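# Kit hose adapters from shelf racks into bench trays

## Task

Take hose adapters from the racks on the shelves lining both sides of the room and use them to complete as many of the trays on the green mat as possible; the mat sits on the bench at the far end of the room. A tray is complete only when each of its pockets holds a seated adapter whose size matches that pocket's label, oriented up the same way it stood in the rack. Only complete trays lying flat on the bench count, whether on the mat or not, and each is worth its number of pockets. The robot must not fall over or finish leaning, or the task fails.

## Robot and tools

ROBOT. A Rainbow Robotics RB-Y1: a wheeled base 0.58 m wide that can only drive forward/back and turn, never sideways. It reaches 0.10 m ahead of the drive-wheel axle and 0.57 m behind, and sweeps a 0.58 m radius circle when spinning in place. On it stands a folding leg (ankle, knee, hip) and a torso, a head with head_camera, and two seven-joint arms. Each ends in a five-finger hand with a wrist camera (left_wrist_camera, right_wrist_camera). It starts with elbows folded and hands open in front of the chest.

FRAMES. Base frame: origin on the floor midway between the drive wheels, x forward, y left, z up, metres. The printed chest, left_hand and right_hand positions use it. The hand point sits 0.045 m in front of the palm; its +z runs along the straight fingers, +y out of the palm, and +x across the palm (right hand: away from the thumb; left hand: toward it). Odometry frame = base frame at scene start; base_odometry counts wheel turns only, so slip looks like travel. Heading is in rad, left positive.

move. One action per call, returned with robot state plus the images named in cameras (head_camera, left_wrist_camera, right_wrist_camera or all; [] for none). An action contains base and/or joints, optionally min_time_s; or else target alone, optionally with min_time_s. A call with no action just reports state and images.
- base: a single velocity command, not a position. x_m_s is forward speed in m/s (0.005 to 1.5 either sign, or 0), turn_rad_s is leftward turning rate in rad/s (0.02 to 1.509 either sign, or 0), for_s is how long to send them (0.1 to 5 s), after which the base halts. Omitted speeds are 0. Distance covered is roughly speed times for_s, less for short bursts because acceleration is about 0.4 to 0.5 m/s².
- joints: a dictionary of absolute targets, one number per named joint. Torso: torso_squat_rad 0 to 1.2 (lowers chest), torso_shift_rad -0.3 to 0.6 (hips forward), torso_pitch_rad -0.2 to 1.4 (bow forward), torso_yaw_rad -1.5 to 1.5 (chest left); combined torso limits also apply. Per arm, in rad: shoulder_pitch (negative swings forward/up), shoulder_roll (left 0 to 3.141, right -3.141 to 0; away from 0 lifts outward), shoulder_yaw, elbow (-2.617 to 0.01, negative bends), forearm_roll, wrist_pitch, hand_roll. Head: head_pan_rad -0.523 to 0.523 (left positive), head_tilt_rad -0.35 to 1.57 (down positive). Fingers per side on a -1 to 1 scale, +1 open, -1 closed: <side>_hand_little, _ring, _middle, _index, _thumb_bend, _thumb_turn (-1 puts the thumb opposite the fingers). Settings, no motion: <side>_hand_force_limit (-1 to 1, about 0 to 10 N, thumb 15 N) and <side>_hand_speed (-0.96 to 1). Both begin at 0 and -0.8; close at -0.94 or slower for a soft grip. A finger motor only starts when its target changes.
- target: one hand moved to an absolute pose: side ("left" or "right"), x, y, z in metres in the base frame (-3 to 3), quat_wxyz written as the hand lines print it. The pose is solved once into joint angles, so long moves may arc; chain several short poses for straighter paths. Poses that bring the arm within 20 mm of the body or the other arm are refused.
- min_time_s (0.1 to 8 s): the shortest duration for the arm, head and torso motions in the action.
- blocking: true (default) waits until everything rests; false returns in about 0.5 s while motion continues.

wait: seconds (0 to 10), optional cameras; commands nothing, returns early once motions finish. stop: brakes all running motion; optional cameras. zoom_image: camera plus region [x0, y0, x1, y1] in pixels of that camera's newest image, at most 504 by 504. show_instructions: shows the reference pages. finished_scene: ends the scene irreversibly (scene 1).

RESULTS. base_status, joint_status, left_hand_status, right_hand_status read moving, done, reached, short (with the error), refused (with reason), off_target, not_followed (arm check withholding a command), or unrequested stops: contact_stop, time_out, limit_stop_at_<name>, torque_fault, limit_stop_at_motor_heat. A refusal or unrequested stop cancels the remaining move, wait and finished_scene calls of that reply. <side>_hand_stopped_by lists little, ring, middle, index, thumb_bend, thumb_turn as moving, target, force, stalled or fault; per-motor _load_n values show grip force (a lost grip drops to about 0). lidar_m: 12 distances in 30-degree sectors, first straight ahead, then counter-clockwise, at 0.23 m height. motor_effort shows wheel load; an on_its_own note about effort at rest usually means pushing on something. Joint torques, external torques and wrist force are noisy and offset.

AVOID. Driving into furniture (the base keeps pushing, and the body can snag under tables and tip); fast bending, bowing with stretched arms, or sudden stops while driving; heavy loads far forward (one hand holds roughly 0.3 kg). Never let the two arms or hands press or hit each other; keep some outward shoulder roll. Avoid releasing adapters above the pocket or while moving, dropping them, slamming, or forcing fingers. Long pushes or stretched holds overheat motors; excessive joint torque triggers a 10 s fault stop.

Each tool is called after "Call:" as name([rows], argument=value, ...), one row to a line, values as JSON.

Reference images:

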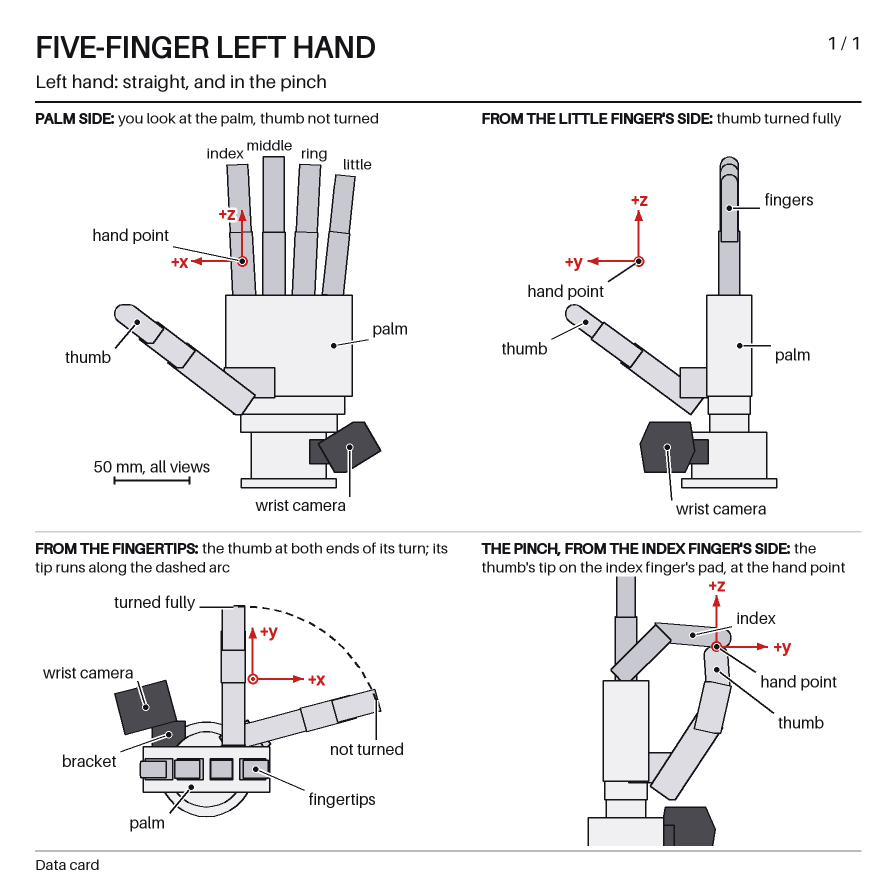

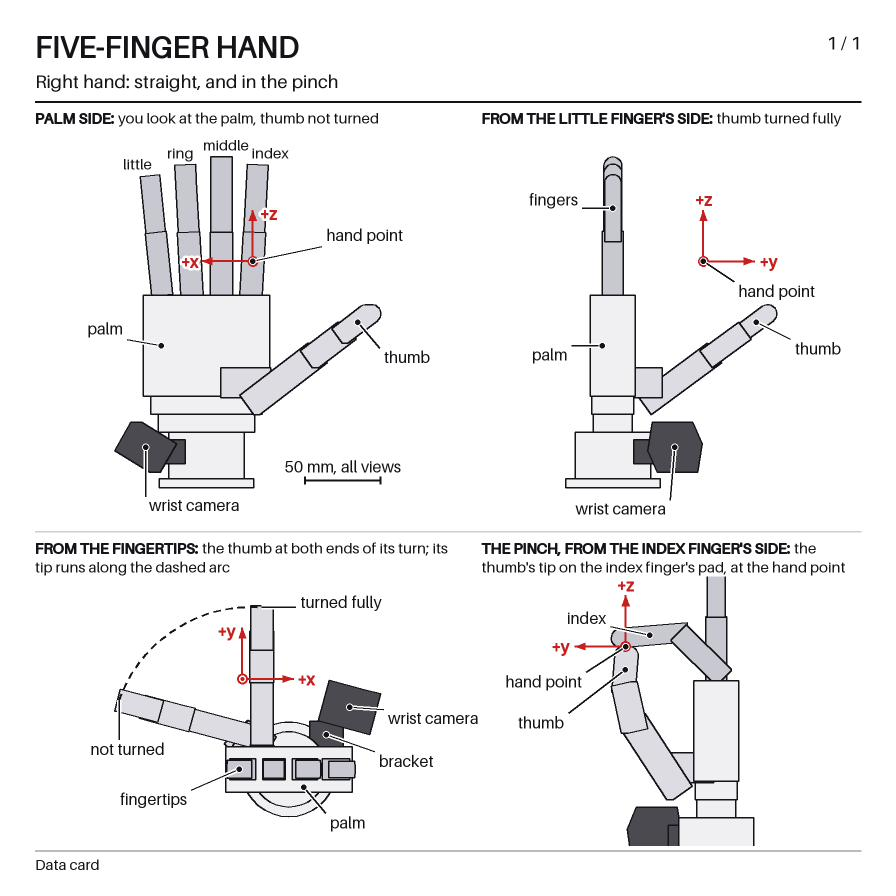

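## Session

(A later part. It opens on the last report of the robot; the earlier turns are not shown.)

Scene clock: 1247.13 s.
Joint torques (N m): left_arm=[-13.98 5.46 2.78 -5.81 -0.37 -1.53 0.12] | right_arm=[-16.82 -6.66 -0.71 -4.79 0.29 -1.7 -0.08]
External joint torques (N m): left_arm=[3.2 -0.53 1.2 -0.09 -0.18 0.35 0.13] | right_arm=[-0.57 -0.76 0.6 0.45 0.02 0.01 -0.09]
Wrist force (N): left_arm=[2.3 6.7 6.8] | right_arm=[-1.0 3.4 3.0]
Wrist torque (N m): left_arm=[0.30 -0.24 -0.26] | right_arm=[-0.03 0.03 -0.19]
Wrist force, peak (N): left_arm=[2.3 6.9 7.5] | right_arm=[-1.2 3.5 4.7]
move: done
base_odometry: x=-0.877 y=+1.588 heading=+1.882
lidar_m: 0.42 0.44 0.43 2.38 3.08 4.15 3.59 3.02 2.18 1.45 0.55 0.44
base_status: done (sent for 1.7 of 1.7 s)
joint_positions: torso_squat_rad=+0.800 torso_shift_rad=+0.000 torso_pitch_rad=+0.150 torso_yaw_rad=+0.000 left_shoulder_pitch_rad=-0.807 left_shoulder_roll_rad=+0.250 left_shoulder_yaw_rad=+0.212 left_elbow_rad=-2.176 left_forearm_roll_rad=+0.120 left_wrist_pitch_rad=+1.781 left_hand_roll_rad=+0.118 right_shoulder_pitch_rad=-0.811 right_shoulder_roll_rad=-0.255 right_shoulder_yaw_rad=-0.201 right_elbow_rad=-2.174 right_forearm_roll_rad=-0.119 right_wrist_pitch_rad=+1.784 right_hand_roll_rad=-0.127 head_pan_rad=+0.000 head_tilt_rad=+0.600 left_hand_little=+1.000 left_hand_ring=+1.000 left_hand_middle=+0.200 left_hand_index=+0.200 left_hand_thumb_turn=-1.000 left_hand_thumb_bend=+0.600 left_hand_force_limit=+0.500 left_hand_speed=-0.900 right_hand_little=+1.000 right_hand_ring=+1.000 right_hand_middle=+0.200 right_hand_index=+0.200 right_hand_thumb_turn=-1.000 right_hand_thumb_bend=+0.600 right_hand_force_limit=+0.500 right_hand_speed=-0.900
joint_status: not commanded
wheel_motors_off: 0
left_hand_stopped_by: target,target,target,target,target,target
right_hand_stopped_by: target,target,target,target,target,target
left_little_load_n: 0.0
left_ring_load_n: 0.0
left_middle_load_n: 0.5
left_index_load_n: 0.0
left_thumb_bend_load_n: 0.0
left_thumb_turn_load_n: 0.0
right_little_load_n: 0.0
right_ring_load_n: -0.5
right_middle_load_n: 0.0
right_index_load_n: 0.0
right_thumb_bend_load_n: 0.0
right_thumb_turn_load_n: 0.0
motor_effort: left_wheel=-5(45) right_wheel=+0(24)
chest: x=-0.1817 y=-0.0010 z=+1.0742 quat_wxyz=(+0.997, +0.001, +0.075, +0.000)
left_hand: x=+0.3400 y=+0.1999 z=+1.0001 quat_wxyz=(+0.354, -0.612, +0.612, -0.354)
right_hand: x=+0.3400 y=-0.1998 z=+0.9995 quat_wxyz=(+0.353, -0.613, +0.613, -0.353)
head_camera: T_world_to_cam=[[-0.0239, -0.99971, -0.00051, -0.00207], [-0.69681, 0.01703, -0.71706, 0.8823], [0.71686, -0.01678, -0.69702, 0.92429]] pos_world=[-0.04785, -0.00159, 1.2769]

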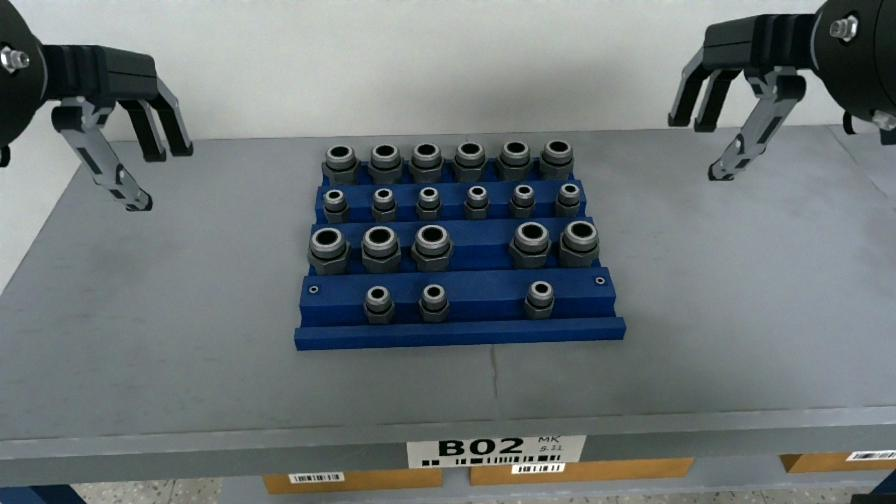

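Call:
move(target={"side":"right","x":0.3927,"y":-0.1364,"z":0.97,"quat_wxyz":[0.3536,-0.6124,0.6124,-0.3536]}, min_time_s=1.5)

Call:
move(target={"side":"right","x":0.3927,"y":-0.1364,"z":0.871,"quat_wxyz":[0.3536,-0.6124,0.6124,-0.3536]}, min_time_s=1.5)

Call:
move(target={"side":"left","x":0.3985,"y":0.0915,"z":0.97,"quat_wxyz":[0.3536,-0.6124,0.6124,-0.3536]}, min_time_s=1.5)

Call:
move(target={"side":"left","x":0.3985,"y":0.0915,"z":0.881,"quat_wxyz":[0.3536,-0.6124,0.6124,-0.3536]}, min_time_s=1.5, cameras=["all"])

Call:
zoom_image(camera="right_wrist_camera", region=[180, 80, 460, 330])

Call:
zoom_image(camera="left_wrist_camera", region=[50, 80, 330, 330])

Scene clock: 1249.73 s.
Joint torques (N m): left_arm=[-14.2 5.49 2.78 -5.73 -0.17 -1.5 0.12] | right_arm=[-19.63 -4.42 -1.06 -6.04 0.54 -1.66 -0.44]
External joint torques (N m): left_arm=[2.98 -0.51 1.2 0 0.03 0.38 0.13] | right_arm=[-1.43 -0.19 0.43 0.76 0.07 0.02 -0.44]
Wrist force (N): left_arm=[2.0 6.9 7.2] | right_arm=[-0.9 3.5 3.2]
Wrist torque (N m): left_arm=[0.30 -0.21 -0.27] | right_arm=[-0.07 0.06 -0.17]
Wrist force, peak (N): left_arm=[2.3 7.0 7.2] | right_arm=[-1.3 4.2 4.3]
move: done
base_odometry: x=-0.877 y=+1.588 heading=+1.882
lidar_m: 0.42 0.45 0.42 2.36 3.08 4.15 3.57 3.01 2.20 1.45 0.55 0.45
base_status: not commanded
joint_positions: torso_squat_rad=+0.800 torso_shift_rad=+0.000 torso_pitch_rad=+0.150 torso_yaw_rad=+0.000 left_shoulder_pitch_rad=-0.807 left_shoulder_roll_rad=+0.250 left_shoulder_yaw_rad=+0.212 left_elbow_rad=-2.176 left_forearm_roll_rad=+0.120 left_wrist_pitch_rad=+1.781 left_hand_roll_rad=+0.118 right_shoulder_pitch_rad=-0.866 right_shoulder_roll_rad=-0.162 right_shoulder_yaw_rad=-0.038 right_elbow_rad=-1.918 right_forearm_roll_rad=+0.039 right_wrist_pitch_rad=+1.567 right_hand_roll_rad=-0.225 head_pan_rad=+0.000 head_tilt_rad=+0.600 left_hand_little=+1.000 left_hand_ring=+1.000 left_hand_middle=+0.200 left_hand_index=+0.200 left_hand_thumb_turn=-1.000 left_hand_thumb_bend=+0.600 left_hand_force_limit=+0.500 left_hand_speed=-0.900 right_hand_little=+1.000 right_hand_ring=+1.000 right_hand_middle=+0.200 right_hand_index=+0.200 right_hand_thumb_turn=-1.000 right_hand_thumb_bend=+0.600 right_hand_force_limit=+0.500 right_hand_speed=-0.900
joint_status: all done
wheel_motors_off: 0
left_hand_stopped_by: target,target,target,target,target,target
right_hand_stopped_by: target,target,target,target,target,target
left_little_load_n: 0.0
left_ring_load_n: 0.0
left_middle_load_n: 0.0
left_index_load_n: 0.0
left_thumb_bend_load_n: 0.0
left_thumb_turn_load_n: 0.0
right_little_load_n: 0.0
right_ring_load_n: 0.0
right_middle_load_n: 0.0
right_index_load_n: 0.0
right_thumb_bend_load_n: 0.0
right_thumb_turn_load_n: 0.0
motor_effort: left_wheel=-4(7) right_wheel=-1(2)
chest: x=-0.1817 y=-0.0010 z=+1.0742 quat_wxyz=(+0.997, +0.001, +0.075, +0.000)
left_hand: x=+0.3400 y=+0.1999 z=+1.0001 quat_wxyz=(+0.354, -0.612, +0.612, -0.354)
right_hand: x=+0.3923 y=-0.1367 z=+0.9699 quat_wxyz=(+0.353, -0.612, +0.612, -0.354)
right_hand_status: reached (checked arc that bows 8 mm and turns the hand up to 1 deg, planned for 1.5 s): 0 mm and 0.0 deg off.
pictures: none

Scene clock: 1251.57 s.
Joint torques (N m): left_arm=[-14.41 5.58 2.95 -5.74 -0.26 -1.52 0.16] | right_arm=[-16.61 -2.21 -0.58 -7.66 0.67 -1.67 -0.5]
External joint torques (N m): left_arm=[2.77 -0.41 1.38 -0.01 -0.06 0.37 0.17] | right_arm=[-0.16 0.42 0.8 0.77 0.13 0 -0.5]
Wrist force (N): left_arm=[2.0 6.9 7.2] | right_arm=[-0.7 3.2 3.5]
Wrist torque (N m): left_arm=[0.30 -0.22 -0.27] | right_arm=[-0.13 0.04 -0.19]
Wrist force, peak (N): left_arm=[2.1 7.1 7.1] | right_arm=[-0.9 4.1 4.3]
move: done
base_odometry: x=-0.877 y=+1.588 heading=+1.882
lidar_m: 0.43 0.44 0.42 2.37 3.08 4.14 3.58 3.02 2.16 1.45 0.55 0.45
base_status: not commanded
joint_positions: torso_squat_rad=+0.800 torso_shift_rad=+0.000 torso_pitch_rad=+0.150 torso_yaw_rad=+0.000 left_shoulder_pitch_rad=-0.807 left_shoulder_roll_rad=+0.250 left_shoulder_yaw_rad=+0.212 left_elbow_rad=-2.176 left_forearm_roll_rad=+0.120 left_wrist_pitch_rad=+1.781 left_hand_roll_rad=+0.118 right_shoulder_pitch_rad=-0.620 right_shoulder_roll_rad=-0.119 right_shoulder_yaw_rad=+0.036 right_elbow_rad=-1.860 right_forearm_roll_rad=+0.091 right_wrist_pitch_rad=+1.269 right_hand_roll_rad=-0.253 head_pan_rad=+0.000 head_tilt_rad=+0.600 left_hand_little=+1.000 left_hand_ring=+1.000 left_hand_middle=+0.200 left_hand_index=+0.200 left_hand_thumb_turn=-1.000 left_hand_thumb_bend=+0.600 left_hand_force_limit=+0.500 left_hand_speed=-0.900 right_hand_little=+1.000 right_hand_ring=+1.000 right_hand_middle=+0.200 right_hand_index=+0.200 right_hand_thumb_turn=-1.000 right_hand_thumb_bend=+0.600 right_hand_force_limit=+0.500 right_hand_speed=-0.900
joint_status: all done
wheel_motors_off: 0
left_hand_stopped_by: target,target,target,target,target,target
right_hand_stopped_by: target,target,target,target,target,target
left_little_load_n: 0.0
left_ring_load_n: 0.0
left_middle_load_n: 0.0
left_index_load_n: 0.0
left_thumb_bend_load_n: 0.0
left_thumb_turn_load_n: 0.0
right_little_load_n: 0.0
right_ring_load_n: 0.0
right_middle_load_n: 0.0
right_index_load_n: 0.0
right_thumb_bend_load_n: 0.0
right_thumb_turn_load_n: 0.0
motor_effort: left_wheel=-3(5) right_wheel=-2(2)
chest: x=-0.1817 y=-0.0010 z=+1.0742 quat_wxyz=(+0.997, +0.001, +0.075, +0.000)
left_hand: x=+0.3400 y=+0.1999 z=+1.0001 quat_wxyz=(+0.354, -0.612, +0.612, -0.354)
right_hand: x=+0.3924 y=-0.1366 z=+0.8711 quat_wxyz=(+0.353, -0.612, +0.612, -0.354)
right_hand_status: reached (checked arc that bows 6 mm and turns the hand up to 1 deg, planned for 1.5 s): 0 mm and 0.0 deg off.
pictures: none

Scene clock: 1253.40 s.
Joint torques (N m): left_arm=[-18.13 2.9 0.65 -6.67 -0.65 -1.39 0.03] | right_arm=[-16.63 -2.62 -0.28 -7.69 0.65 -1.71 -0.47]
External joint torques (N m): left_arm=[1.7 -0.18 -1.26 1.05 -0.13 0.42 0.04] | right_arm=[-0.19 0.02 1.09 0.75 0.11 -0.04 -0.48]
Wrist force (N): left_arm=[2.2 6.7 6.6] | right_arm=[-1.1 4.2 3.5]
Wrist torque (N m): left_arm=[0.33 -0.24 -0.27] | right_arm=[0.03 0.04 -0.18]
Wrist force, peak (N): left_arm=[2.2 7.2 7.3] | right_arm=[-1.1 3.6 4.8]
move: done
base_odometry: x=-0.877 y=+1.588 heading=+1.882
lidar_m: 0.43 0.45 0.43 2.38 3.08 4.15 3.58 3.02 2.18 1.45 0.55 0.46
base_status: not commanded
joint_positions: torso_squat_rad=+0.800 torso_shift_rad=+0.000 torso_pitch_rad=+0.150 torso_yaw_rad=+0.000 left_shoulder_pitch_rad=-0.920 left_shoulder_roll_rad=+0.102 left_shoulder_yaw_rad=-0.042 left_elbow_rad=-1.844 left_forearm_roll_rad=-0.123 left_wrist_pitch_rad=+1.550 left_hand_roll_rad=+0.300 right_shoulder_pitch_rad=-0.620 right_shoulder_roll_rad=-0.119 right_shoulder_yaw_rad=+0.036 right_elbow_rad=-1.860 right_forearm_roll_rad=+0.091 right_wrist_pitch_rad=+1.269 right_hand_roll_rad=-0.253 head_pan_rad=+0.000 head_tilt_rad=+0.600 left_hand_little=+1.000 left_hand_ring=+1.000 left_hand_middle=+0.200 left_hand_index=+0.200 left_hand_thumb_turn=-1.000 left_hand_thumb_bend=+0.600 left_hand_force_limit=+0.500 left_hand_speed=-0.900 right_hand_little=+1.000 right_hand_ring=+1.000 right_hand_middle=+0.200 right_hand_index=+0.200 right_hand_thumb_turn=-1.000 right_hand_thumb_bend=+0.600 right_hand_force_limit=+0.500 right_hand_speed=-0.900
joint_status: all done
wheel_motors_off: 0
left_hand_stopped_by: target,target,target,target,target,target
right_hand_stopped_by: target,target,target,target,target,target
left_little_load_n: 0.0
left_ring_load_n: 0.0
left_middle_load_n: 0.0
left_index_load_n: 0.0
left_thumb_bend_load_n: 0.5
left_thumb_turn_load_n: 0.0
right_little_load_n: 0.0
right_ring_load_n: 0.0
right_middle_load_n: 0.0
right_index_load_n: 0.0
right_thumb_bend_load_n: 0.5
right_thumb_turn_load_n: 0.0
motor_effort: left_wheel=-2(7) right_wheel=-1(2)
chest: x=-0.1817 y=-0.0010 z=+1.0742 quat_wxyz=(+0.997, +0.001, +0.075, +0.000)
left_hand: x=+0.3985 y=+0.0917 z=+0.9702 quat_wxyz=(+0.354, -0.612, +0.612, -0.354)
left_hand_status: reached (checked arc that bows 13 mm and turns the hand up to 2 deg, planned for 1.5 s): 0 mm and 0.0 deg off.
right_hand: x=+0.3924 y=-0.1366 z=+0.8711 quat_wxyz=(+0.353, -0.612, +0.612, -0.354)
pictures: none

Scene clock: 1255.23 s.
Joint torques (N m): left_arm=[-14.05 0.46 0.11 -8.48 -0.83 -1.8 0.28] | right_arm=[-16.53 -2.34 -0.33 -7.75 0.52 -1.67 -0.55]
External joint torques (N m): left_arm=[4.33 -0.91 -1.66 0.76 -0.28 -0.01 0.29] | right_arm=[-0.09 0.29 1.04 0.68 -0.02 0 -0.56]
Wrist force (N): left_arm=[1.9 6.7 7.0] | right_arm=[-0.5 2.9 3.6]
Wrist torque (N m): left_arm=[0.29 -0.20 -0.30] | right_arm=[-0.18 -0.07 -0.17]
Wrist force, peak (N): left_arm=[2.0 7.2 7.2] | right_arm=[-1.4 4.0 4.6]
move: done
base_odometry: x=-0.877 y=+1.588 heading=+1.882
lidar_m: 0.42 0.44 0.43 2.37 3.08 4.14 3.58 3.02 2.17 1.44 0.55 0.45
base_status: not commanded
joint_positions: torso_squat_rad=+0.800 torso_shift_rad=+0.000 torso_pitch_rad=+0.150 torso_yaw_rad=+0.000 left_shoulder_pitch_rad=-0.700 left_shoulder_roll_rad=+0.078 left_shoulder_yaw_rad=-0.121 left_elbow_rad=-1.797 left_forearm_roll_rad=-0.176 left_wrist_pitch_rad=+1.297 left_hand_roll_rad=+0.348 right_shoulder_pitch_rad=-0.620 right_shoulder_roll_rad=-0.119 right_shoulder_yaw_rad=+0.036 right_elbow_rad=-1.860 right_forearm_roll_rad=+0.091 right_wrist_pitch_rad=+1.269 right_hand_roll_rad=-0.253 head_pan_rad=+0.000 head_tilt_rad=+0.600 left_hand_little=+1.000 left_hand_ring=+1.000 left_hand_middle=+0.200 left_hand_index=+0.200 left_hand_thumb_turn=-1.000 left_hand_thumb_bend=+0.600 left_hand_force_limit=+0.500 left_hand_speed=-0.900 right_hand_little=+1.000 right_hand_ring=+1.000 right_hand_middle=+0.200 right_hand_index=+0.200 right_hand_thumb_turn=-1.000 right_hand_thumb_bend=+0.600 right_hand_force_limit=+0.500 right_hand_speed=-0.900
joint_status: all done
wheel_motors_off: 0
left_hand_stopped_by: target,target,target,target,target,target
right_hand_stopped_by: target,target,target,target,target,target
left_little_load_n: -0.5
left_ring_load_n: 0.0
left_middle_load_n: 0.0
left_index_load_n: 0.0
left_thumb_bend_load_n: 0.0
left_thumb_turn_load_n: 0.0
right_little_load_n: 0.0
right_ring_load_n: 0.0
right_middle_load_n: 0.0
right_index_load_n: -0.5
right_thumb_bend_load_n: 0.0
right_thumb_turn_load_n: 0.0
motor_effort: left_wheel=-3(7) right_wheel=-1(2)
chest: x=-0.1817 y=-0.0010 z=+1.0742 quat_wxyz=(+0.997, +0.001, +0.075, +0.000)
left_hand: x=+0.3985 y=+0.0917 z=+0.8815 quat_wxyz=(+0.354, -0.612, +0.612, -0.354)
left_hand_status: reached (checked arc that bows 5 mm and turns the hand up to 1 deg, planned for 1.5 s): 1 mm and 0.0 deg off.
right_hand: x=+0.3924 y=-0.1366 z=+0.8711 quat_wxyz=(+0.353, -0.612, +0.612, -0.354)
pictures: head_camera, left_wrist_camera, right_wrist_camera
head_camera: T_world_to_cam=[[-0.02391, -0.99971, -0.00052, -0.00207], [-0.69681, 0.01703, -0.71706, 0.88223], [0.71686, -0.01678, -0.69702, 0.92436]] pos_world=[-0.04795, -0.00159, 1.2769]
left_wrist_camera: T_world_to_cam=[[0.49023, -0.22077, 0.84317, -0.91539], [-0.53319, -0.84122, 0.08974, 0.21033], [0.68948, -0.49356, -0.53011, 0.34758]] pos_world=[0.32125, 0.1464, 0.93721]
right_wrist_camera: T_world_to_cam=[[-0.51322, -0.27549, -0.81284, 0.86977], [-0.55502, 0.82893, 0.06949, 0.2701], [0.65465, 0.48681, -0.57832, 0.42481]] pos_world=[0.31819, -0.19108, 0.93389]

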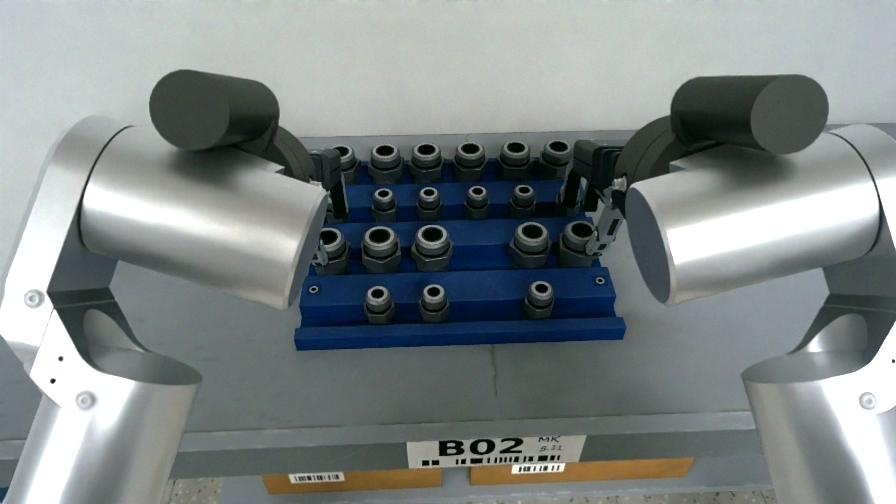

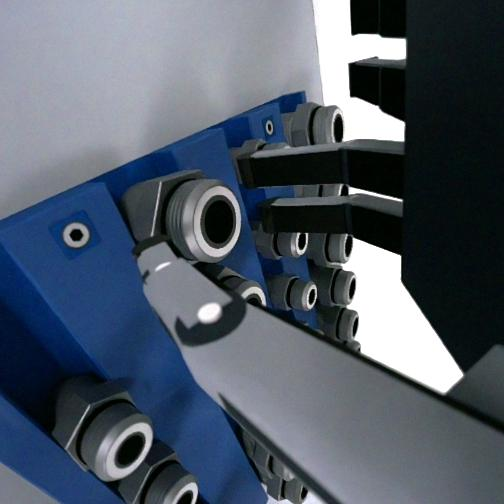

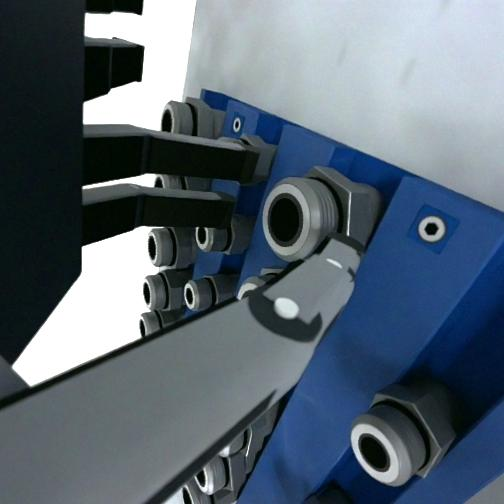

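Scaled by 1.800 from the camera's image (finer frame: 720x720).

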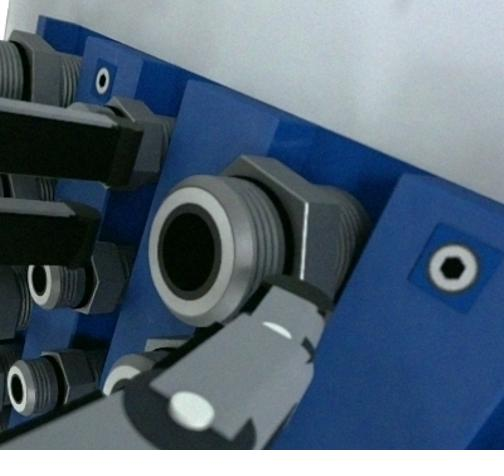

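Scaled by 1.800 from the camera's image (finer frame: 720x720).

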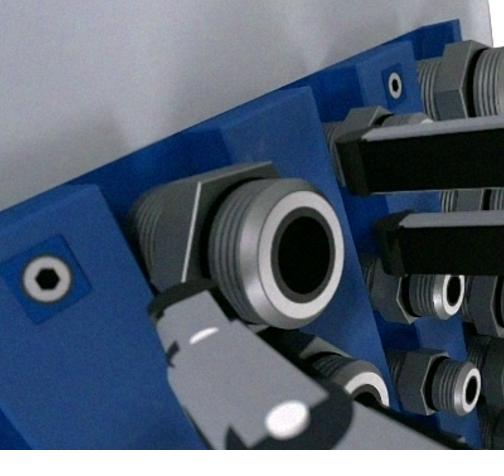

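Call:
move(target={"side":"right","x":0.3952,"y":-0.1355,"z":0.8555,"quat_wxyz":[0.3536,-0.6124,0.6124,-0.3536]}, min_time_s=1.0)

Call:
move(target={"side":"left","x":0.3985,"y":0.0915,"z":0.862,"quat_wxyz":[0.3536,-0.6124,0.6124,-0.3536]}, min_time_s=1.0, cameras=["all"])

Call:
zoom_image(camera="right_wrist_camera", region=[180, 80, 460, 330])

Call:
zoom_image(camera="left_wrist_camera", region=[50, 80, 330, 330])

Scene clock: 1256.93 s.
Joint torques (N m): left_arm=[-14.49 0.43 0.36 -8.54 -0.75 -1.54 0.37] | right_arm=[-15.9 -2.19 -0.1 -7.79 0.69 -1.77 -0.47]
External joint torques (N m): left_arm=[3.9 -0.93 -1.41 0.7 -0.19 0.25 0.37] | right_arm=[0.45 0.27 1.25 0.89 0.13 -0.1 -0.48]
Wrist force (N): left_arm=[1.8 6.7 7.2] | right_arm=[-0.6 3.3 3.7]
Wrist torque (N m): left_arm=[0.28 -0.16 -0.30] | right_arm=[-0.10 -0.02 -0.17]
Wrist force, peak (N): left_arm=[2.0 7.0 7.3] | right_arm=[-1.1 4.2 4.2]
move: done
base_odometry: x=-0.877 y=+1.588 heading=+1.882
lidar_m: 0.42 0.45 0.43 2.37 3.07 4.16 3.58 3.01 2.16 1.45 0.55 0.45
base_status: not commanded
joint_positions: torso_squat_rad=+0.800 torso_shift_rad=+0.000 torso_pitch_rad=+0.150 torso_yaw_rad=+0.000 left_shoulder_pitch_rad=-0.700 left_shoulder_roll_rad=+0.078 left_shoulder_yaw_rad=-0.121 left_elbow_rad=-1.797 left_forearm_roll_rad=-0.176 left_wrist_pitch_rad=+1.297 left_hand_roll_rad=+0.348 right_shoulder_pitch_rad=-0.598 right_shoulder_roll_rad=-0.113 right_shoulder_yaw_rad=+0.046 right_elbow_rad=-1.824 right_forearm_roll_rad=+0.101 right_wrist_pitch_rad=+1.212 right_hand_roll_rad=-0.261 head_pan_rad=+0.000 head_tilt_rad=+0.600 left_hand_little=+1.000 left_hand_ring=+1.000 left_hand_middle=+0.200 left_hand_index=+0.200 left_hand_thumb_turn=-1.000 left_hand_thumb_bend=+0.600 left_hand_force_limit=+0.500 left_hand_speed=-0.900 right_hand_little=+1.000 right_hand_ring=+1.000 right_hand_middle=+0.200 right_hand_index=+0.200 right_hand_thumb_turn=-1.000 right_hand_thumb_bend=+0.600 right_hand_force_limit=+0.500 right_hand_speed=-0.900
joint_status: all done
wheel_motors_off: 0
left_hand_stopped_by: target,target,target,target,target,target
right_hand_stopped_by: target,target,target,target,target,target
left_little_load_n: -0.5
left_ring_load_n: 0.0
left_middle_load_n: 0.0
left_index_load_n: 0.0
left_thumb_bend_load_n: 0.0
left_thumb_turn_load_n: 0.0
right_little_load_n: 0.0
right_ring_load_n: 0.0
right_middle_load_n: 0.0
right_index_load_n: 0.0
right_thumb_bend_load_n: 0.0
right_thumb_turn_load_n: 0.0
motor_effort: left_wheel=-3(6) right_wheel=-1(2)
chest: x=-0.1817 y=-0.0010 z=+1.0742 quat_wxyz=(+0.997, +0.001, +0.075, +0.000)
left_hand: x=+0.3985 y=+0.0917 z=+0.8815 quat_wxyz=(+0.354, -0.612, +0.612, -0.354)
right_hand: x=+0.3952 y=-0.1357 z=+0.8556 quat_wxyz=(+0.353, -0.612, +0.612, -0.354)
right_hand_status: reached (checked arc that bows 1 mm and turns the hand up to 0 deg, planned for 1.0 s): 0 mm and 0.0 deg off.
pictures: none

Scene clock: 1258.27 s.
Joint torques (N m): left_arm=[-14.01 0.4 0.06 -8.42 -0.76 -1.62 0.41] | right_arm=[-16 -2 -0.23 -7.54 0.65 -1.78 -0.58]
External joint torques (N m): left_arm=[4.1 -0.67 -1.66 1.1 -0.2 0.16 0.42] | right_arm=[0.35 0.46 1.12 1.14 0.09 -0.11 -0.58]
Wrist force (N): left_arm=[1.7 6.9 7.2] | right_arm=[0.1 3.6 4.3]
Wrist torque (N m): left_arm=[0.29 -0.14 -0.32] | right_arm=[-0.09 -0.17 -0.09]
Wrist force, peak (N): left_arm=[2.0 7.0 7.4] | right_arm=[-1.5 4.2 4.0]
move: done
base_odometry: x=-0.877 y=+1.588 heading=+1.882
lidar_m: 0.43 0.45 0.43 2.38 3.09 4.14 3.58 3.01 2.18 1.45 0.55 0.46
base_status: not commanded
joint_positions: torso_squat_rad=+0.800 torso_shift_rad=+0.000 torso_pitch_rad=+0.150 torso_yaw_rad=+0.000 left_shoulder_pitch_rad=-0.662 left_shoulder_roll_rad=+0.074 left_shoulder_yaw_rad=-0.135 left_elbow_rad=-1.772 left_forearm_roll_rad=-0.189 left_wrist_pitch_rad=+1.238 left_hand_roll_rad=+0.362 right_shoulder_pitch_rad=-0.598 right_shoulder_roll_rad=-0.113 right_shoulder_yaw_rad=+0.046 right_elbow_rad=-1.824 right_forearm_roll_rad=+0.101 right_wrist_pitch_rad=+1.212 right_hand_roll_rad=-0.261 head_pan_rad=+0.000 head_tilt_rad=+0.600 left_hand_little=+1.000 left_hand_ring=+1.000 left_hand_middle=+0.200 left_hand_index=+0.200 left_hand_thumb_turn=-1.000 left_hand_thumb_bend=+0.600 left_hand_force_limit=+0.500 left_hand_speed=-0.900 right_hand_little=+1.000 right_hand_ring=+1.000 right_hand_middle=+0.200 right_hand_index=+0.200 right_hand_thumb_turn=-1.000 right_hand_thumb_bend=+0.600 right_hand_force_limit=+0.500 right_hand_speed=-0.900
joint_status: all done
wheel_motors_off: 0
left_hand_stopped_by: target,target,target,target,target,target
right_hand_stopped_by: target,target,target,target,target,target
left_little_load_n: 0.0
left_ring_load_n: 0.0
left_middle_load_n: 0.0
left_index_load_n: 0.0
left_thumb_bend_load_n: 0.0
left_thumb_turn_load_n: 0.0
right_little_load_n: 0.0
right_ring_load_n: 0.0
right_middle_load_n: 0.0
right_index_load_n: 0.0
right_thumb_bend_load_n: 0.0
right_thumb_turn_load_n: 0.0
motor_effort: left_wheel=-2(5) right_wheel=-1(2)
chest: x=-0.1817 y=-0.0010 z=+1.0742 quat_wxyz=(+0.997, +0.001, +0.075, +0.000)
left_hand: x=+0.3987 y=+0.0916 z=+0.8625 quat_wxyz=(+0.354, -0.612, +0.612, -0.354)
left_hand_status: reached (checked arc that bows 0 mm and turns the hand up to 0 deg, planned for 1.0 s): 1 mm and 0.1 deg off.
right_hand: x=+0.3952 y=-0.1357 z=+0.8556 quat_wxyz=(+0.353, -0.612, +0.612, -0.354)
pictures: head_camera, left_wrist_camera, right_wrist_camera
head_camera: T_world_to_cam=[[-0.02391, -0.99971, -0.00052, -0.00207], [-0.69681, 0.01703, -0.71706, 0.88223], [0.71686, -0.01678, -0.69702, 0.92436]] pos_world=[-0.04795, -0.00159, 1.2769]
left_wrist_camera: T_world_to_cam=[[0.49022, -0.22071, 0.84319, -0.89947], [-0.53313, -0.84126, 0.08975, 0.21198], [0.68953, -0.49353, -0.53007, 0.33734]] pos_world=[0.32135, 0.1463, 0.91821]
right_wrist_camera: T_world_to_cam=[[-0.51306, -0.27531, -0.81301, 0.8589], [-0.55484, 0.82906, 0.0694, 0.27205], [0.65492, 0.48669, -0.5781, 0.4132]] pos_world=[0.32099, -0.19018, 0.91829]

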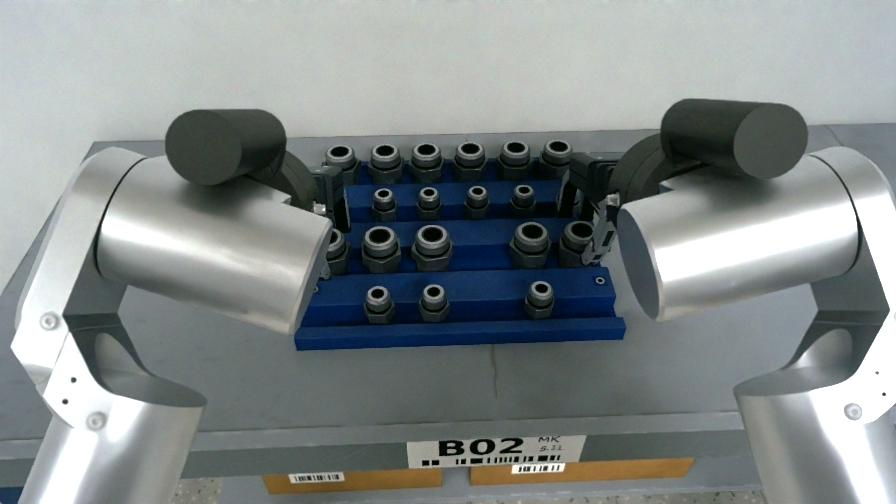

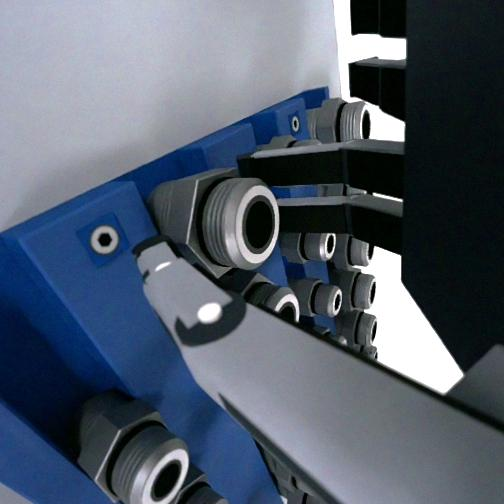

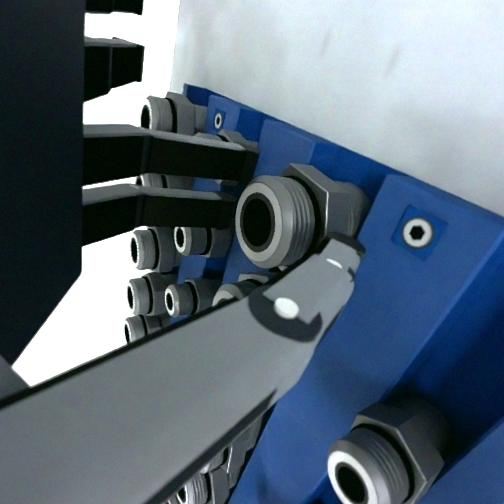

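Scaled by 1.800 from the camera's image (finer frame: 720x720).

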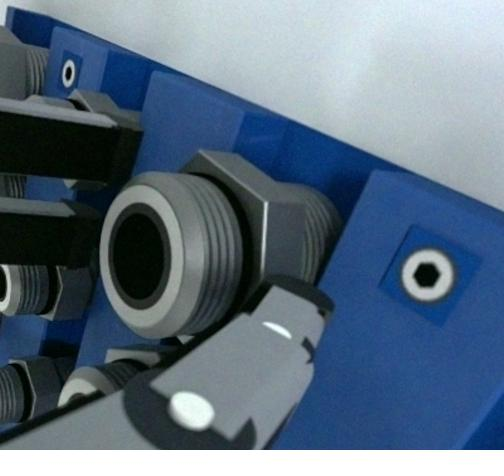

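Scaled by 1.800 from the camera's image (finer frame: 720x720).

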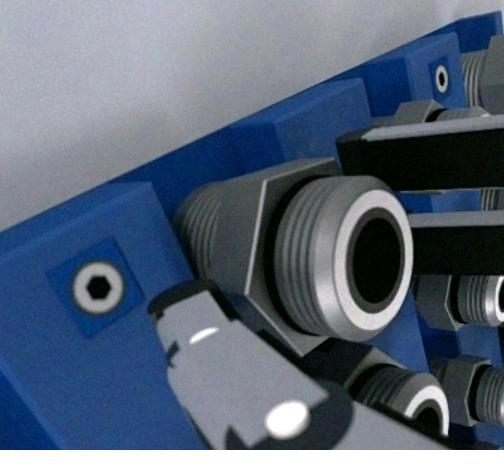

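Call:
move(joints={"right_hand_speed":-0.92,"left_hand_speed":-0.92,"right_hand_index":-0.31,"right_hand_middle":-0.31,"right_hand_thumb_bend":0.04,"left_hand_index":-0.31,"left_hand_middle":-0.31,"left_hand_thumb_bend":0.04})

Call:
move(target={"side":"right","x":0.3952,"y":-0.1355,"z":0.8735,"quat_wxyz":[0.3536,-0.6124,0.6124,-0.3536]}, min_time_s=1.5)

Call:
move(target={"side":"left","x":0.3985,"y":0.0915,"z":0.880,"quat_wxyz":[0.3536,-0.6124,0.6124,-0.3536]}, min_time_s=1.5, cameras=["all"])

Scene clock: 1261.07 s.
Joint torques (N m): left_arm=[-13.55 0.27 0.01 -8.82 -0.12 -0.72 0.12] | right_arm=[-14.16 -1.67 -0.11 -7.24 -0.22 0.15 -0.49]
External joint torques (N m): left_arm=[4.56 -0.8 -1.71 0.7 0.44 1.06 0.13] | right_arm=[2.19 0.79 1.23 1.44 -0.78 1.81 -0.49]
Wrist force (N): left_arm=[2.8 5.0 9.6] | right_arm=[0.3 -1.6 10.3]
Wrist torque (N m): left_arm=[0.39 -0.20 -0.29] | right_arm=[0.10 -0.04 -0.30]
Wrist force, peak (N): left_arm=[1.7 0.3 13.2] | right_arm=[-0.4 0.2 11.3]
move: off_target
base_odometry: x=-0.877 y=+1.588 heading=+1.882
lidar_m: 0.43 0.44 0.42 2.37 3.08 4.14 3.59 3.02 2.17 1.46 0.56 0.45
base_status: not commanded
joint_positions: torso_squat_rad=+0.800 torso_shift_rad=+0.000 torso_pitch_rad=+0.150 torso_yaw_rad=+0.000 left_shoulder_pitch_rad=-0.662 left_shoulder_roll_rad=+0.074 left_shoulder_yaw_rad=-0.135 left_elbow_rad=-1.772 left_forearm_roll_rad=-0.189 left_wrist_pitch_rad=+1.238 left_hand_roll_rad=+0.362 right_shoulder_pitch_rad=-0.598 right_shoulder_roll_rad=-0.113 right_shoulder_yaw_rad=+0.046 right_elbow_rad=-1.824 right_forearm_roll_rad=+0.102 right_wrist_pitch_rad=+1.212 right_hand_roll_rad=-0.261 head_pan_rad=+0.000 head_tilt_rad=+0.600 left_hand_little=+1.000 left_hand_ring=+1.000 left_hand_middle=+0.068 left_hand_index=+0.060 left_hand_thumb_turn=-1.000 left_hand_thumb_bend=+0.439 left_hand_force_limit=+0.500 left_hand_speed=-0.920 right_hand_little=+1.000 right_hand_ring=+1.000 right_hand_middle=+0.002 right_hand_index=-0.029 right_hand_thumb_turn=-1.000 right_hand_thumb_bend=+0.448 right_hand_force_limit=+0.500 right_hand_speed=-0.920
joint_status: left_hand_middle off_target (ended at +0.068, target -0.310); left_hand_index off_target (ended at +0.060, target -0.310); left_hand_thumb_bend off_target (ended at +0.439, target +0.040); right_hand_middle off_target (ended at +0.002, target -0.310); right_hand_index off_target (ended at -0.029, target -0.310); right_hand_thumb_bend off_target (ended at +0.448, target +0.040); the others done
wheel_motors_off: 0
left_hand_stopped_by: target,target,force,force,force,target
right_hand_stopped_by: target,target,force,force,force,target
left_little_load_n: 0.0
left_ring_load_n: 0.0
left_middle_load_n: 10.5
left_index_load_n: 10.0
left_thumb_bend_load_n: 11.0
left_thumb_turn_load_n: 0.5
right_little_load_n: 0.0
right_ring_load_n: 0.0
right_middle_load_n: 8.0
right_index_load_n: 10.5
right_thumb_bend_load_n: 11.0
right_thumb_turn_load_n: -0.5
motor_effort: left_wheel=-2(5) right_wheel=-1(2)
chest: x=-0.1817 y=-0.0010 z=+1.0742 quat_wxyz=(+0.997, +0.001, +0.075, +0.000)
left_hand: x=+0.3988 y=+0.0917 z=+0.8626 quat_wxyz=(+0.354, -0.612, +0.612, -0.354)
right_hand: x=+0.3954 y=-0.1357 z=+0.8560 quat_wxyz=(+0.354, -0.612, +0.612, -0.354)
pictures: none

Scene clock: 1262.90 s.
Joint torques (N m): left_arm=[-14.18 0.21 0.23 -8.46 -0.19 -0.86 0.18] | right_arm=[-19.19 -4.78 -2.22 -9.11 0.34 -1.7 0.15]
External joint torques (N m): left_arm=[3.93 -0.87 -1.49 1.07 0.37 0.92 0.19] | right_arm=[-2.58 -2.12 -0.85 -0.67 -0.2 -0.03 0.14]
Wrist force (N): left_arm=[2.3 5.2 10.3] | right_arm=[-0.1 5.4 4.4]
Wrist torque (N m): left_arm=[0.38 -0.15 -0.29] | right_arm=[0.00 -0.10 0.04]
Wrist force, peak (N): left_arm=[1.8 5.7 10.9] | right_arm=[-0.2 1.2 12.5]
move: done
base_odometry: x=-0.877 y=+1.588 heading=+1.882
lidar_m: 0.43 0.45 0.43 2.37 3.07 4.14 3.58 3.01 2.18 1.46 0.55 0.45
base_status: not commanded
joint_positions: torso_squat_rad=+0.800 torso_shift_rad=+0.000 torso_pitch_rad=+0.150 torso_yaw_rad=+0.000 left_shoulder_pitch_rad=-0.662 left_shoulder_roll_rad=+0.074 left_shoulder_yaw_rad=-0.135 left_elbow_rad=-1.772 left_forearm_roll_rad=-0.189 left_wrist_pitch_rad=+1.238 left_hand_roll_rad=+0.362 right_shoulder_pitch_rad=-0.631 right_shoulder_roll_rad=-0.118 right_shoulder_yaw_rad=+0.035 right_elbow_rad=-1.846 right_forearm_roll_rad=+0.092 right_wrist_pitch_rad=+1.266 right_hand_roll_rad=-0.255 head_pan_rad=+0.000 head_tilt_rad=+0.600 left_hand_little=+1.000 left_hand_ring=+1.000 left_hand_middle=+0.068 left_hand_index=+0.060 left_hand_thumb_turn=-1.000 left_hand_thumb_bend=+0.439 left_hand_force_limit=+0.500 left_hand_speed=-0.920 right_hand_little=+1.000 right_hand_ring=+1.000 right_hand_middle=+0.002 right_hand_index=-0.029 right_hand_thumb_turn=-1.000 right_hand_thumb_bend=+0.449 right_hand_force_limit=+0.500 right_hand_speed=-0.920
joint_status: all done
wheel_motors_off: 0
left_hand_stopped_by: target,target,force,force,force,target
right_hand_stopped_by: target,target,force,force,force,target
left_little_load_n: 0.0
left_ring_load_n: 0.0
left_middle_load_n: 10.5
left_index_load_n: 10.0
left_thumb_bend_load_n: 11.0
left_thumb_turn_load_n: 0.5
right_little_load_n: 0.0
right_ring_load_n: 0.0
right_middle_load_n: 6.0
right_index_load_n: 9.0
right_thumb_bend_load_n: 11.5
right_thumb_turn_load_n: 0.5
motor_effort: left_wheel=-1(5) right_wheel=+0(2)
chest: x=-0.1817 y=-0.0010 z=+1.0742 quat_wxyz=(+0.997, +0.001, +0.075, +0.000)
left_hand: x=+0.3988 y=+0.0917 z=+0.8626 quat_wxyz=(+0.354, -0.612, +0.612, -0.354)
right_hand: x=+0.3953 y=-0.1351 z=+0.8724 quat_wxyz=(+0.354, -0.612, +0.612, -0.354)
right_hand_status: reached (checked arc that bows 0 mm and turns the hand up to 0 deg, planned for 1.5 s): 1 mm and 0.0 deg off.
pictures: none

Scene clock: 1264.73 s.
Joint torques (N m): left_arm=[-17.84 3.04 3.34 -11.37 -0.43 -1.79 -0.19] | right_arm=[-18.83 -4.74 -2.38 -9.01 0.27 -1.81 0.12]
External joint torques (N m): left_arm=[0.52 1.73 1.59 -2.09 0.13 0 -0.18] | right_arm=[-2.22 -2.07 -1.01 -0.57 -0.28 -0.14 0.12]
Wrist force (N): left_arm=[2.1 8.5 8.2] | right_arm=[-0.5 5.3 4.2]
Wrist torque (N m): left_arm=[0.29 -0.23 -0.48] | right_arm=[-0.01 -0.04 0.00]
Wrist force, peak (N): left_arm=[1.8 8.3 10.1] | right_arm=[-1.4 6.2 4.2]
move: done
base_odometry: x=-0.877 y=+1.588 heading=+1.882
lidar_m: 0.42 0.45 0.43 2.38 3.07 4.14 3.58 3.02 2.18 1.46 0.55 0.45
base_status: not commanded
joint_positions: torso_squat_rad=+0.800 torso_shift_rad=+0.000 torso_pitch_rad=+0.150 torso_yaw_rad=+0.000 left_shoulder_pitch_rad=-0.695 left_shoulder_roll_rad=+0.076 left_shoulder_yaw_rad=-0.123 left_elbow_rad=-1.793 left_forearm_roll_rad=-0.178 left_wrist_pitch_rad=+1.289 left_hand_roll_rad=+0.350 right_shoulder_pitch_rad=-0.631 right_shoulder_roll_rad=-0.118 right_shoulder_yaw_rad=+0.035 right_elbow_rad=-1.846 right_forearm_roll_rad=+0.092 right_wrist_pitch_rad=+1.266 right_hand_roll_rad=-0.255 head_pan_rad=+0.000 head_tilt_rad=+0.600 left_hand_little=+1.000 left_hand_ring=+1.000 left_hand_middle=+0.068 left_hand_index=+0.060 left_hand_thumb_turn=-1.000 left_hand_thumb_bend=+0.439 left_hand_force_limit=+0.500 left_hand_speed=-0.920 right_hand_little=+1.000 right_hand_ring=+1.000 right_hand_middle=+0.002 right_hand_index=-0.029 right_hand_thumb_turn=-1.000 right_hand_thumb_bend=+0.449 right_hand_force_limit=+0.500 right_hand_speed=-0.920
joint_status: all done
wheel_motors_off: 0
left_hand_stopped_by: target,target,force,force,force,target
right_hand_stopped_by: target,target,force,force,force,target
left_little_load_n: 0.0
left_ring_load_n: 0.0
left_middle_load_n: 5.5
left_index_load_n: 3.5
left_thumb_bend_load_n: 6.0
left_thumb_turn_load_n: 0.0
right_little_load_n: 0.0
right_ring_load_n: 0.0
right_middle_load_n: 6.0
right_index_load_n: 9.0
right_thumb_bend_load_n: 11.5
right_thumb_turn_load_n: 0.5
motor_effort: left_wheel=-3(5) right_wheel=-1(2)
chest: x=-0.1817 y=-0.0010 z=+1.0742 quat_wxyz=(+0.997, +0.001, +0.075, +0.000)
left_hand: x=+0.3987 y=+0.0910 z=+0.8791 quat_wxyz=(+0.354, -0.612, +0.612, -0.354)
left_hand_status: reached (checked arc that bows 0 mm and turns the hand up to 0 deg, planned for 1.5 s): 1 mm and 0.1 deg off.
right_hand: x=+0.3953 y=-0.1351 z=+0.8724 quat_wxyz=(+0.354, -0.612, +0.612, -0.354)
pictures: head_camera, left_wrist_camera, right_wrist_camera
head_camera: T_world_to_cam=[[-0.02391, -0.99971, -0.00052, -0.00207], [-0.69681, 0.01703, -0.71706, 0.88223], [0.71686, -0.01678, -0.69702, 0.92436]] pos_world=[-0.04795, -0.00159, 1.2769]
left_wrist_camera: T_world_to_cam=[[0.49005, -0.2209, 0.84324, -0.91358], [-0.53382, -0.8408, 0.08997, 0.21008], [0.68912, -0.49422, -0.52996, 0.34595]] pos_world=[0.32145, 0.1458, 0.93481]
right_wrist_camera: T_world_to_cam=[[-0.51232, -0.27525, -0.81349, 0.87298], [-0.55551, 0.8286, 0.06949, 0.27056], [0.65493, 0.4875, -0.57741, 0.42211]] pos_world=[0.32109, -0.18968, 0.93509]

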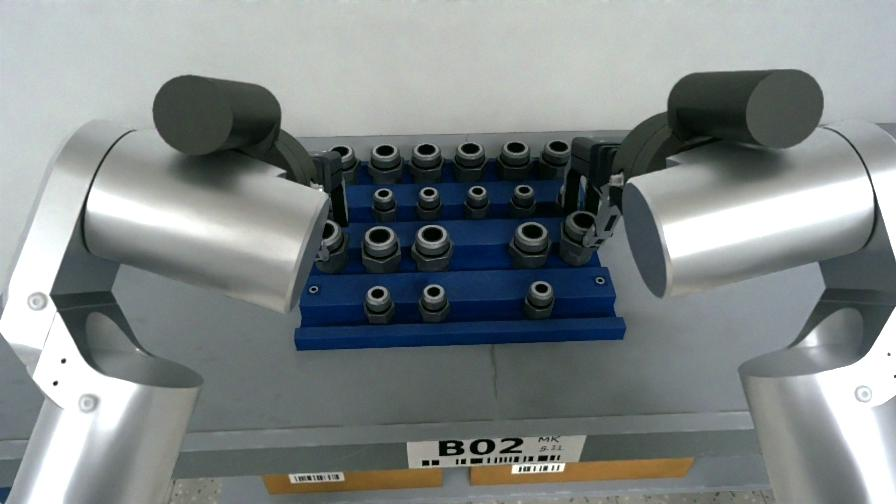

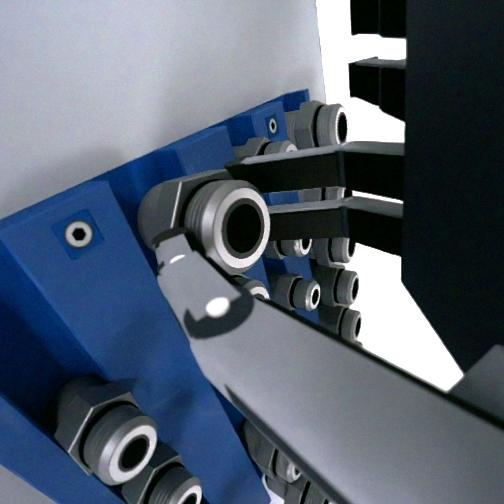

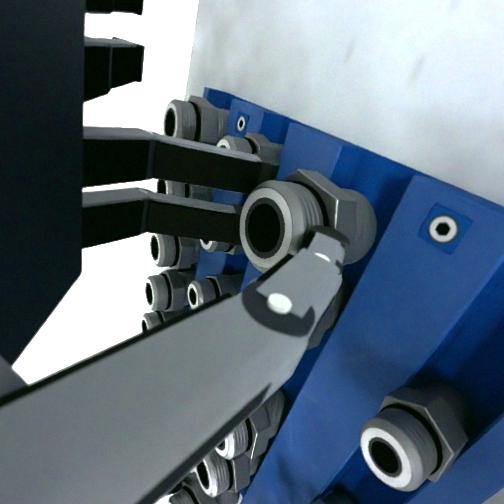

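Call:
move(joints={"left_hand_index":-0.3,"left_hand_middle":-0.3,"left_hand_thumb_bend":0.03}, cameras=["left_wrist_camera"])

Scene clock: 1265.67 s.
Joint torques (N m): left_arm=[-18.19 3.03 3.33 -10.87 -0.51 -1.66 -0.3] | right_arm=[-18.96 -5 -2.43 -8.95 0.43 -1.79 0.17]
External joint torques (N m): left_arm=[0.17 1.72 1.58 -1.59 0.04 0.13 -0.29] | right_arm=[-2.35 -2.34 -1.06 -0.51 -0.12 -0.12 0.16]
Wrist force (N): left_arm=[1.8 8.4 8.0] | right_arm=[-0.6 5.2 5.2]
Wrist torque (N m): left_arm=[0.29 -0.17 -0.51] | right_arm=[-0.10 -0.02 0.03]
Wrist force, peak (N): left_arm=[2.1 8.5 8.5] | right_arm=[-0.5 5.5 5.2]
move: off_target
base_odometry: x=-0.877 y=+1.588 heading=+1.882
lidar_m: 0.43 0.45 0.42 2.38 3.09 4.15 3.59 3.02 2.18 1.44 0.56 0.46
base_status: not commanded
joint_positions: torso_squat_rad=+0.800 torso_shift_rad=+0.000 torso_pitch_rad=+0.150 torso_yaw_rad=+0.000 left_shoulder_pitch_rad=-0.695 left_shoulder_roll_rad=+0.076 left_shoulder_yaw_rad=-0.123 left_elbow_rad=-1.793 left_forearm_roll_rad=-0.178 left_wrist_pitch_rad=+1.289 left_hand_roll_rad=+0.350 right_shoulder_pitch_rad=-0.631 right_shoulder_roll_rad=-0.118 right_shoulder_yaw_rad=+0.035 right_elbow_rad=-1.846 right_forearm_roll_rad=+0.092 right_wrist_pitch_rad=+1.266 right_hand_roll_rad=-0.255 head_pan_rad=+0.000 head_tilt_rad=+0.600 left_hand_little=+1.000 left_hand_ring=+1.000 left_hand_middle=+0.055 left_hand_index=+0.032 left_hand_thumb_turn=-1.000 left_hand_thumb_bend=+0.407 left_hand_force_limit=+0.500 left_hand_speed=-0.920 right_hand_little=+1.000 right_hand_ring=+1.000 right_hand_middle=+0.002 right_hand_index=-0.029 right_hand_thumb_turn=-1.000 right_hand_thumb_bend=+0.449 right_hand_force_limit=+0.500 right_hand_speed=-0.920
joint_status: left_hand_middle off_target (ended at +0.055, target -0.300); left_hand_index off_target (ended at +0.032, target -0.300); left_hand_thumb_bend off_target (ended at +0.407, target +0.030)
wheel_motors_off: 0
left_hand_stopped_by: target,target,force,force,force,target
right_hand_stopped_by: target,target,force,force,force,target
left_little_load_n: 0.0
left_ring_load_n: 0.0
left_middle_load_n: 8.0
left_index_load_n: 9.0
left_thumb_bend_load_n: 11.0
left_thumb_turn_load_n: 0.0
right_little_load_n: 0.0
right_ring_load_n: 0.0
right_middle_load_n: 6.0
right_index_load_n: 9.0
right_thumb_bend_load_n: 11.5
right_thumb_turn_load_n: 0.5
motor_effort: left_wheel=-5(5) right_wheel=-1(2)
chest: x=-0.1817 y=-0.0010 z=+1.0742 quat_wxyz=(+0.997, +0.001, +0.075, +0.000)
left_hand: x=+0.3987 y=+0.0910 z=+0.8791 quat_wxyz=(+0.354, -0.612, +0.612, -0.354)
right_hand: x=+0.3953 y=-0.1351 z=+0.8724 quat_wxyz=(+0.354, -0.612, +0.612, -0.354)
left_wrist_camera: T_world_to_cam=[[0.49005, -0.2209, 0.84324, -0.91358], [-0.53382, -0.8408, 0.08997, 0.21008], [0.68912, -0.49422, -0.52996, 0.34595]] pos_world=[0.32145, 0.1458, 0.93481]

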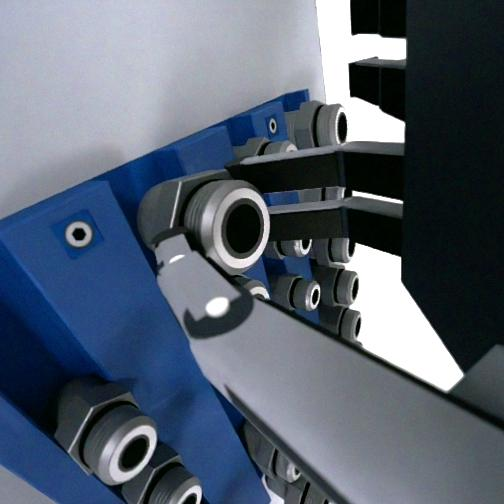

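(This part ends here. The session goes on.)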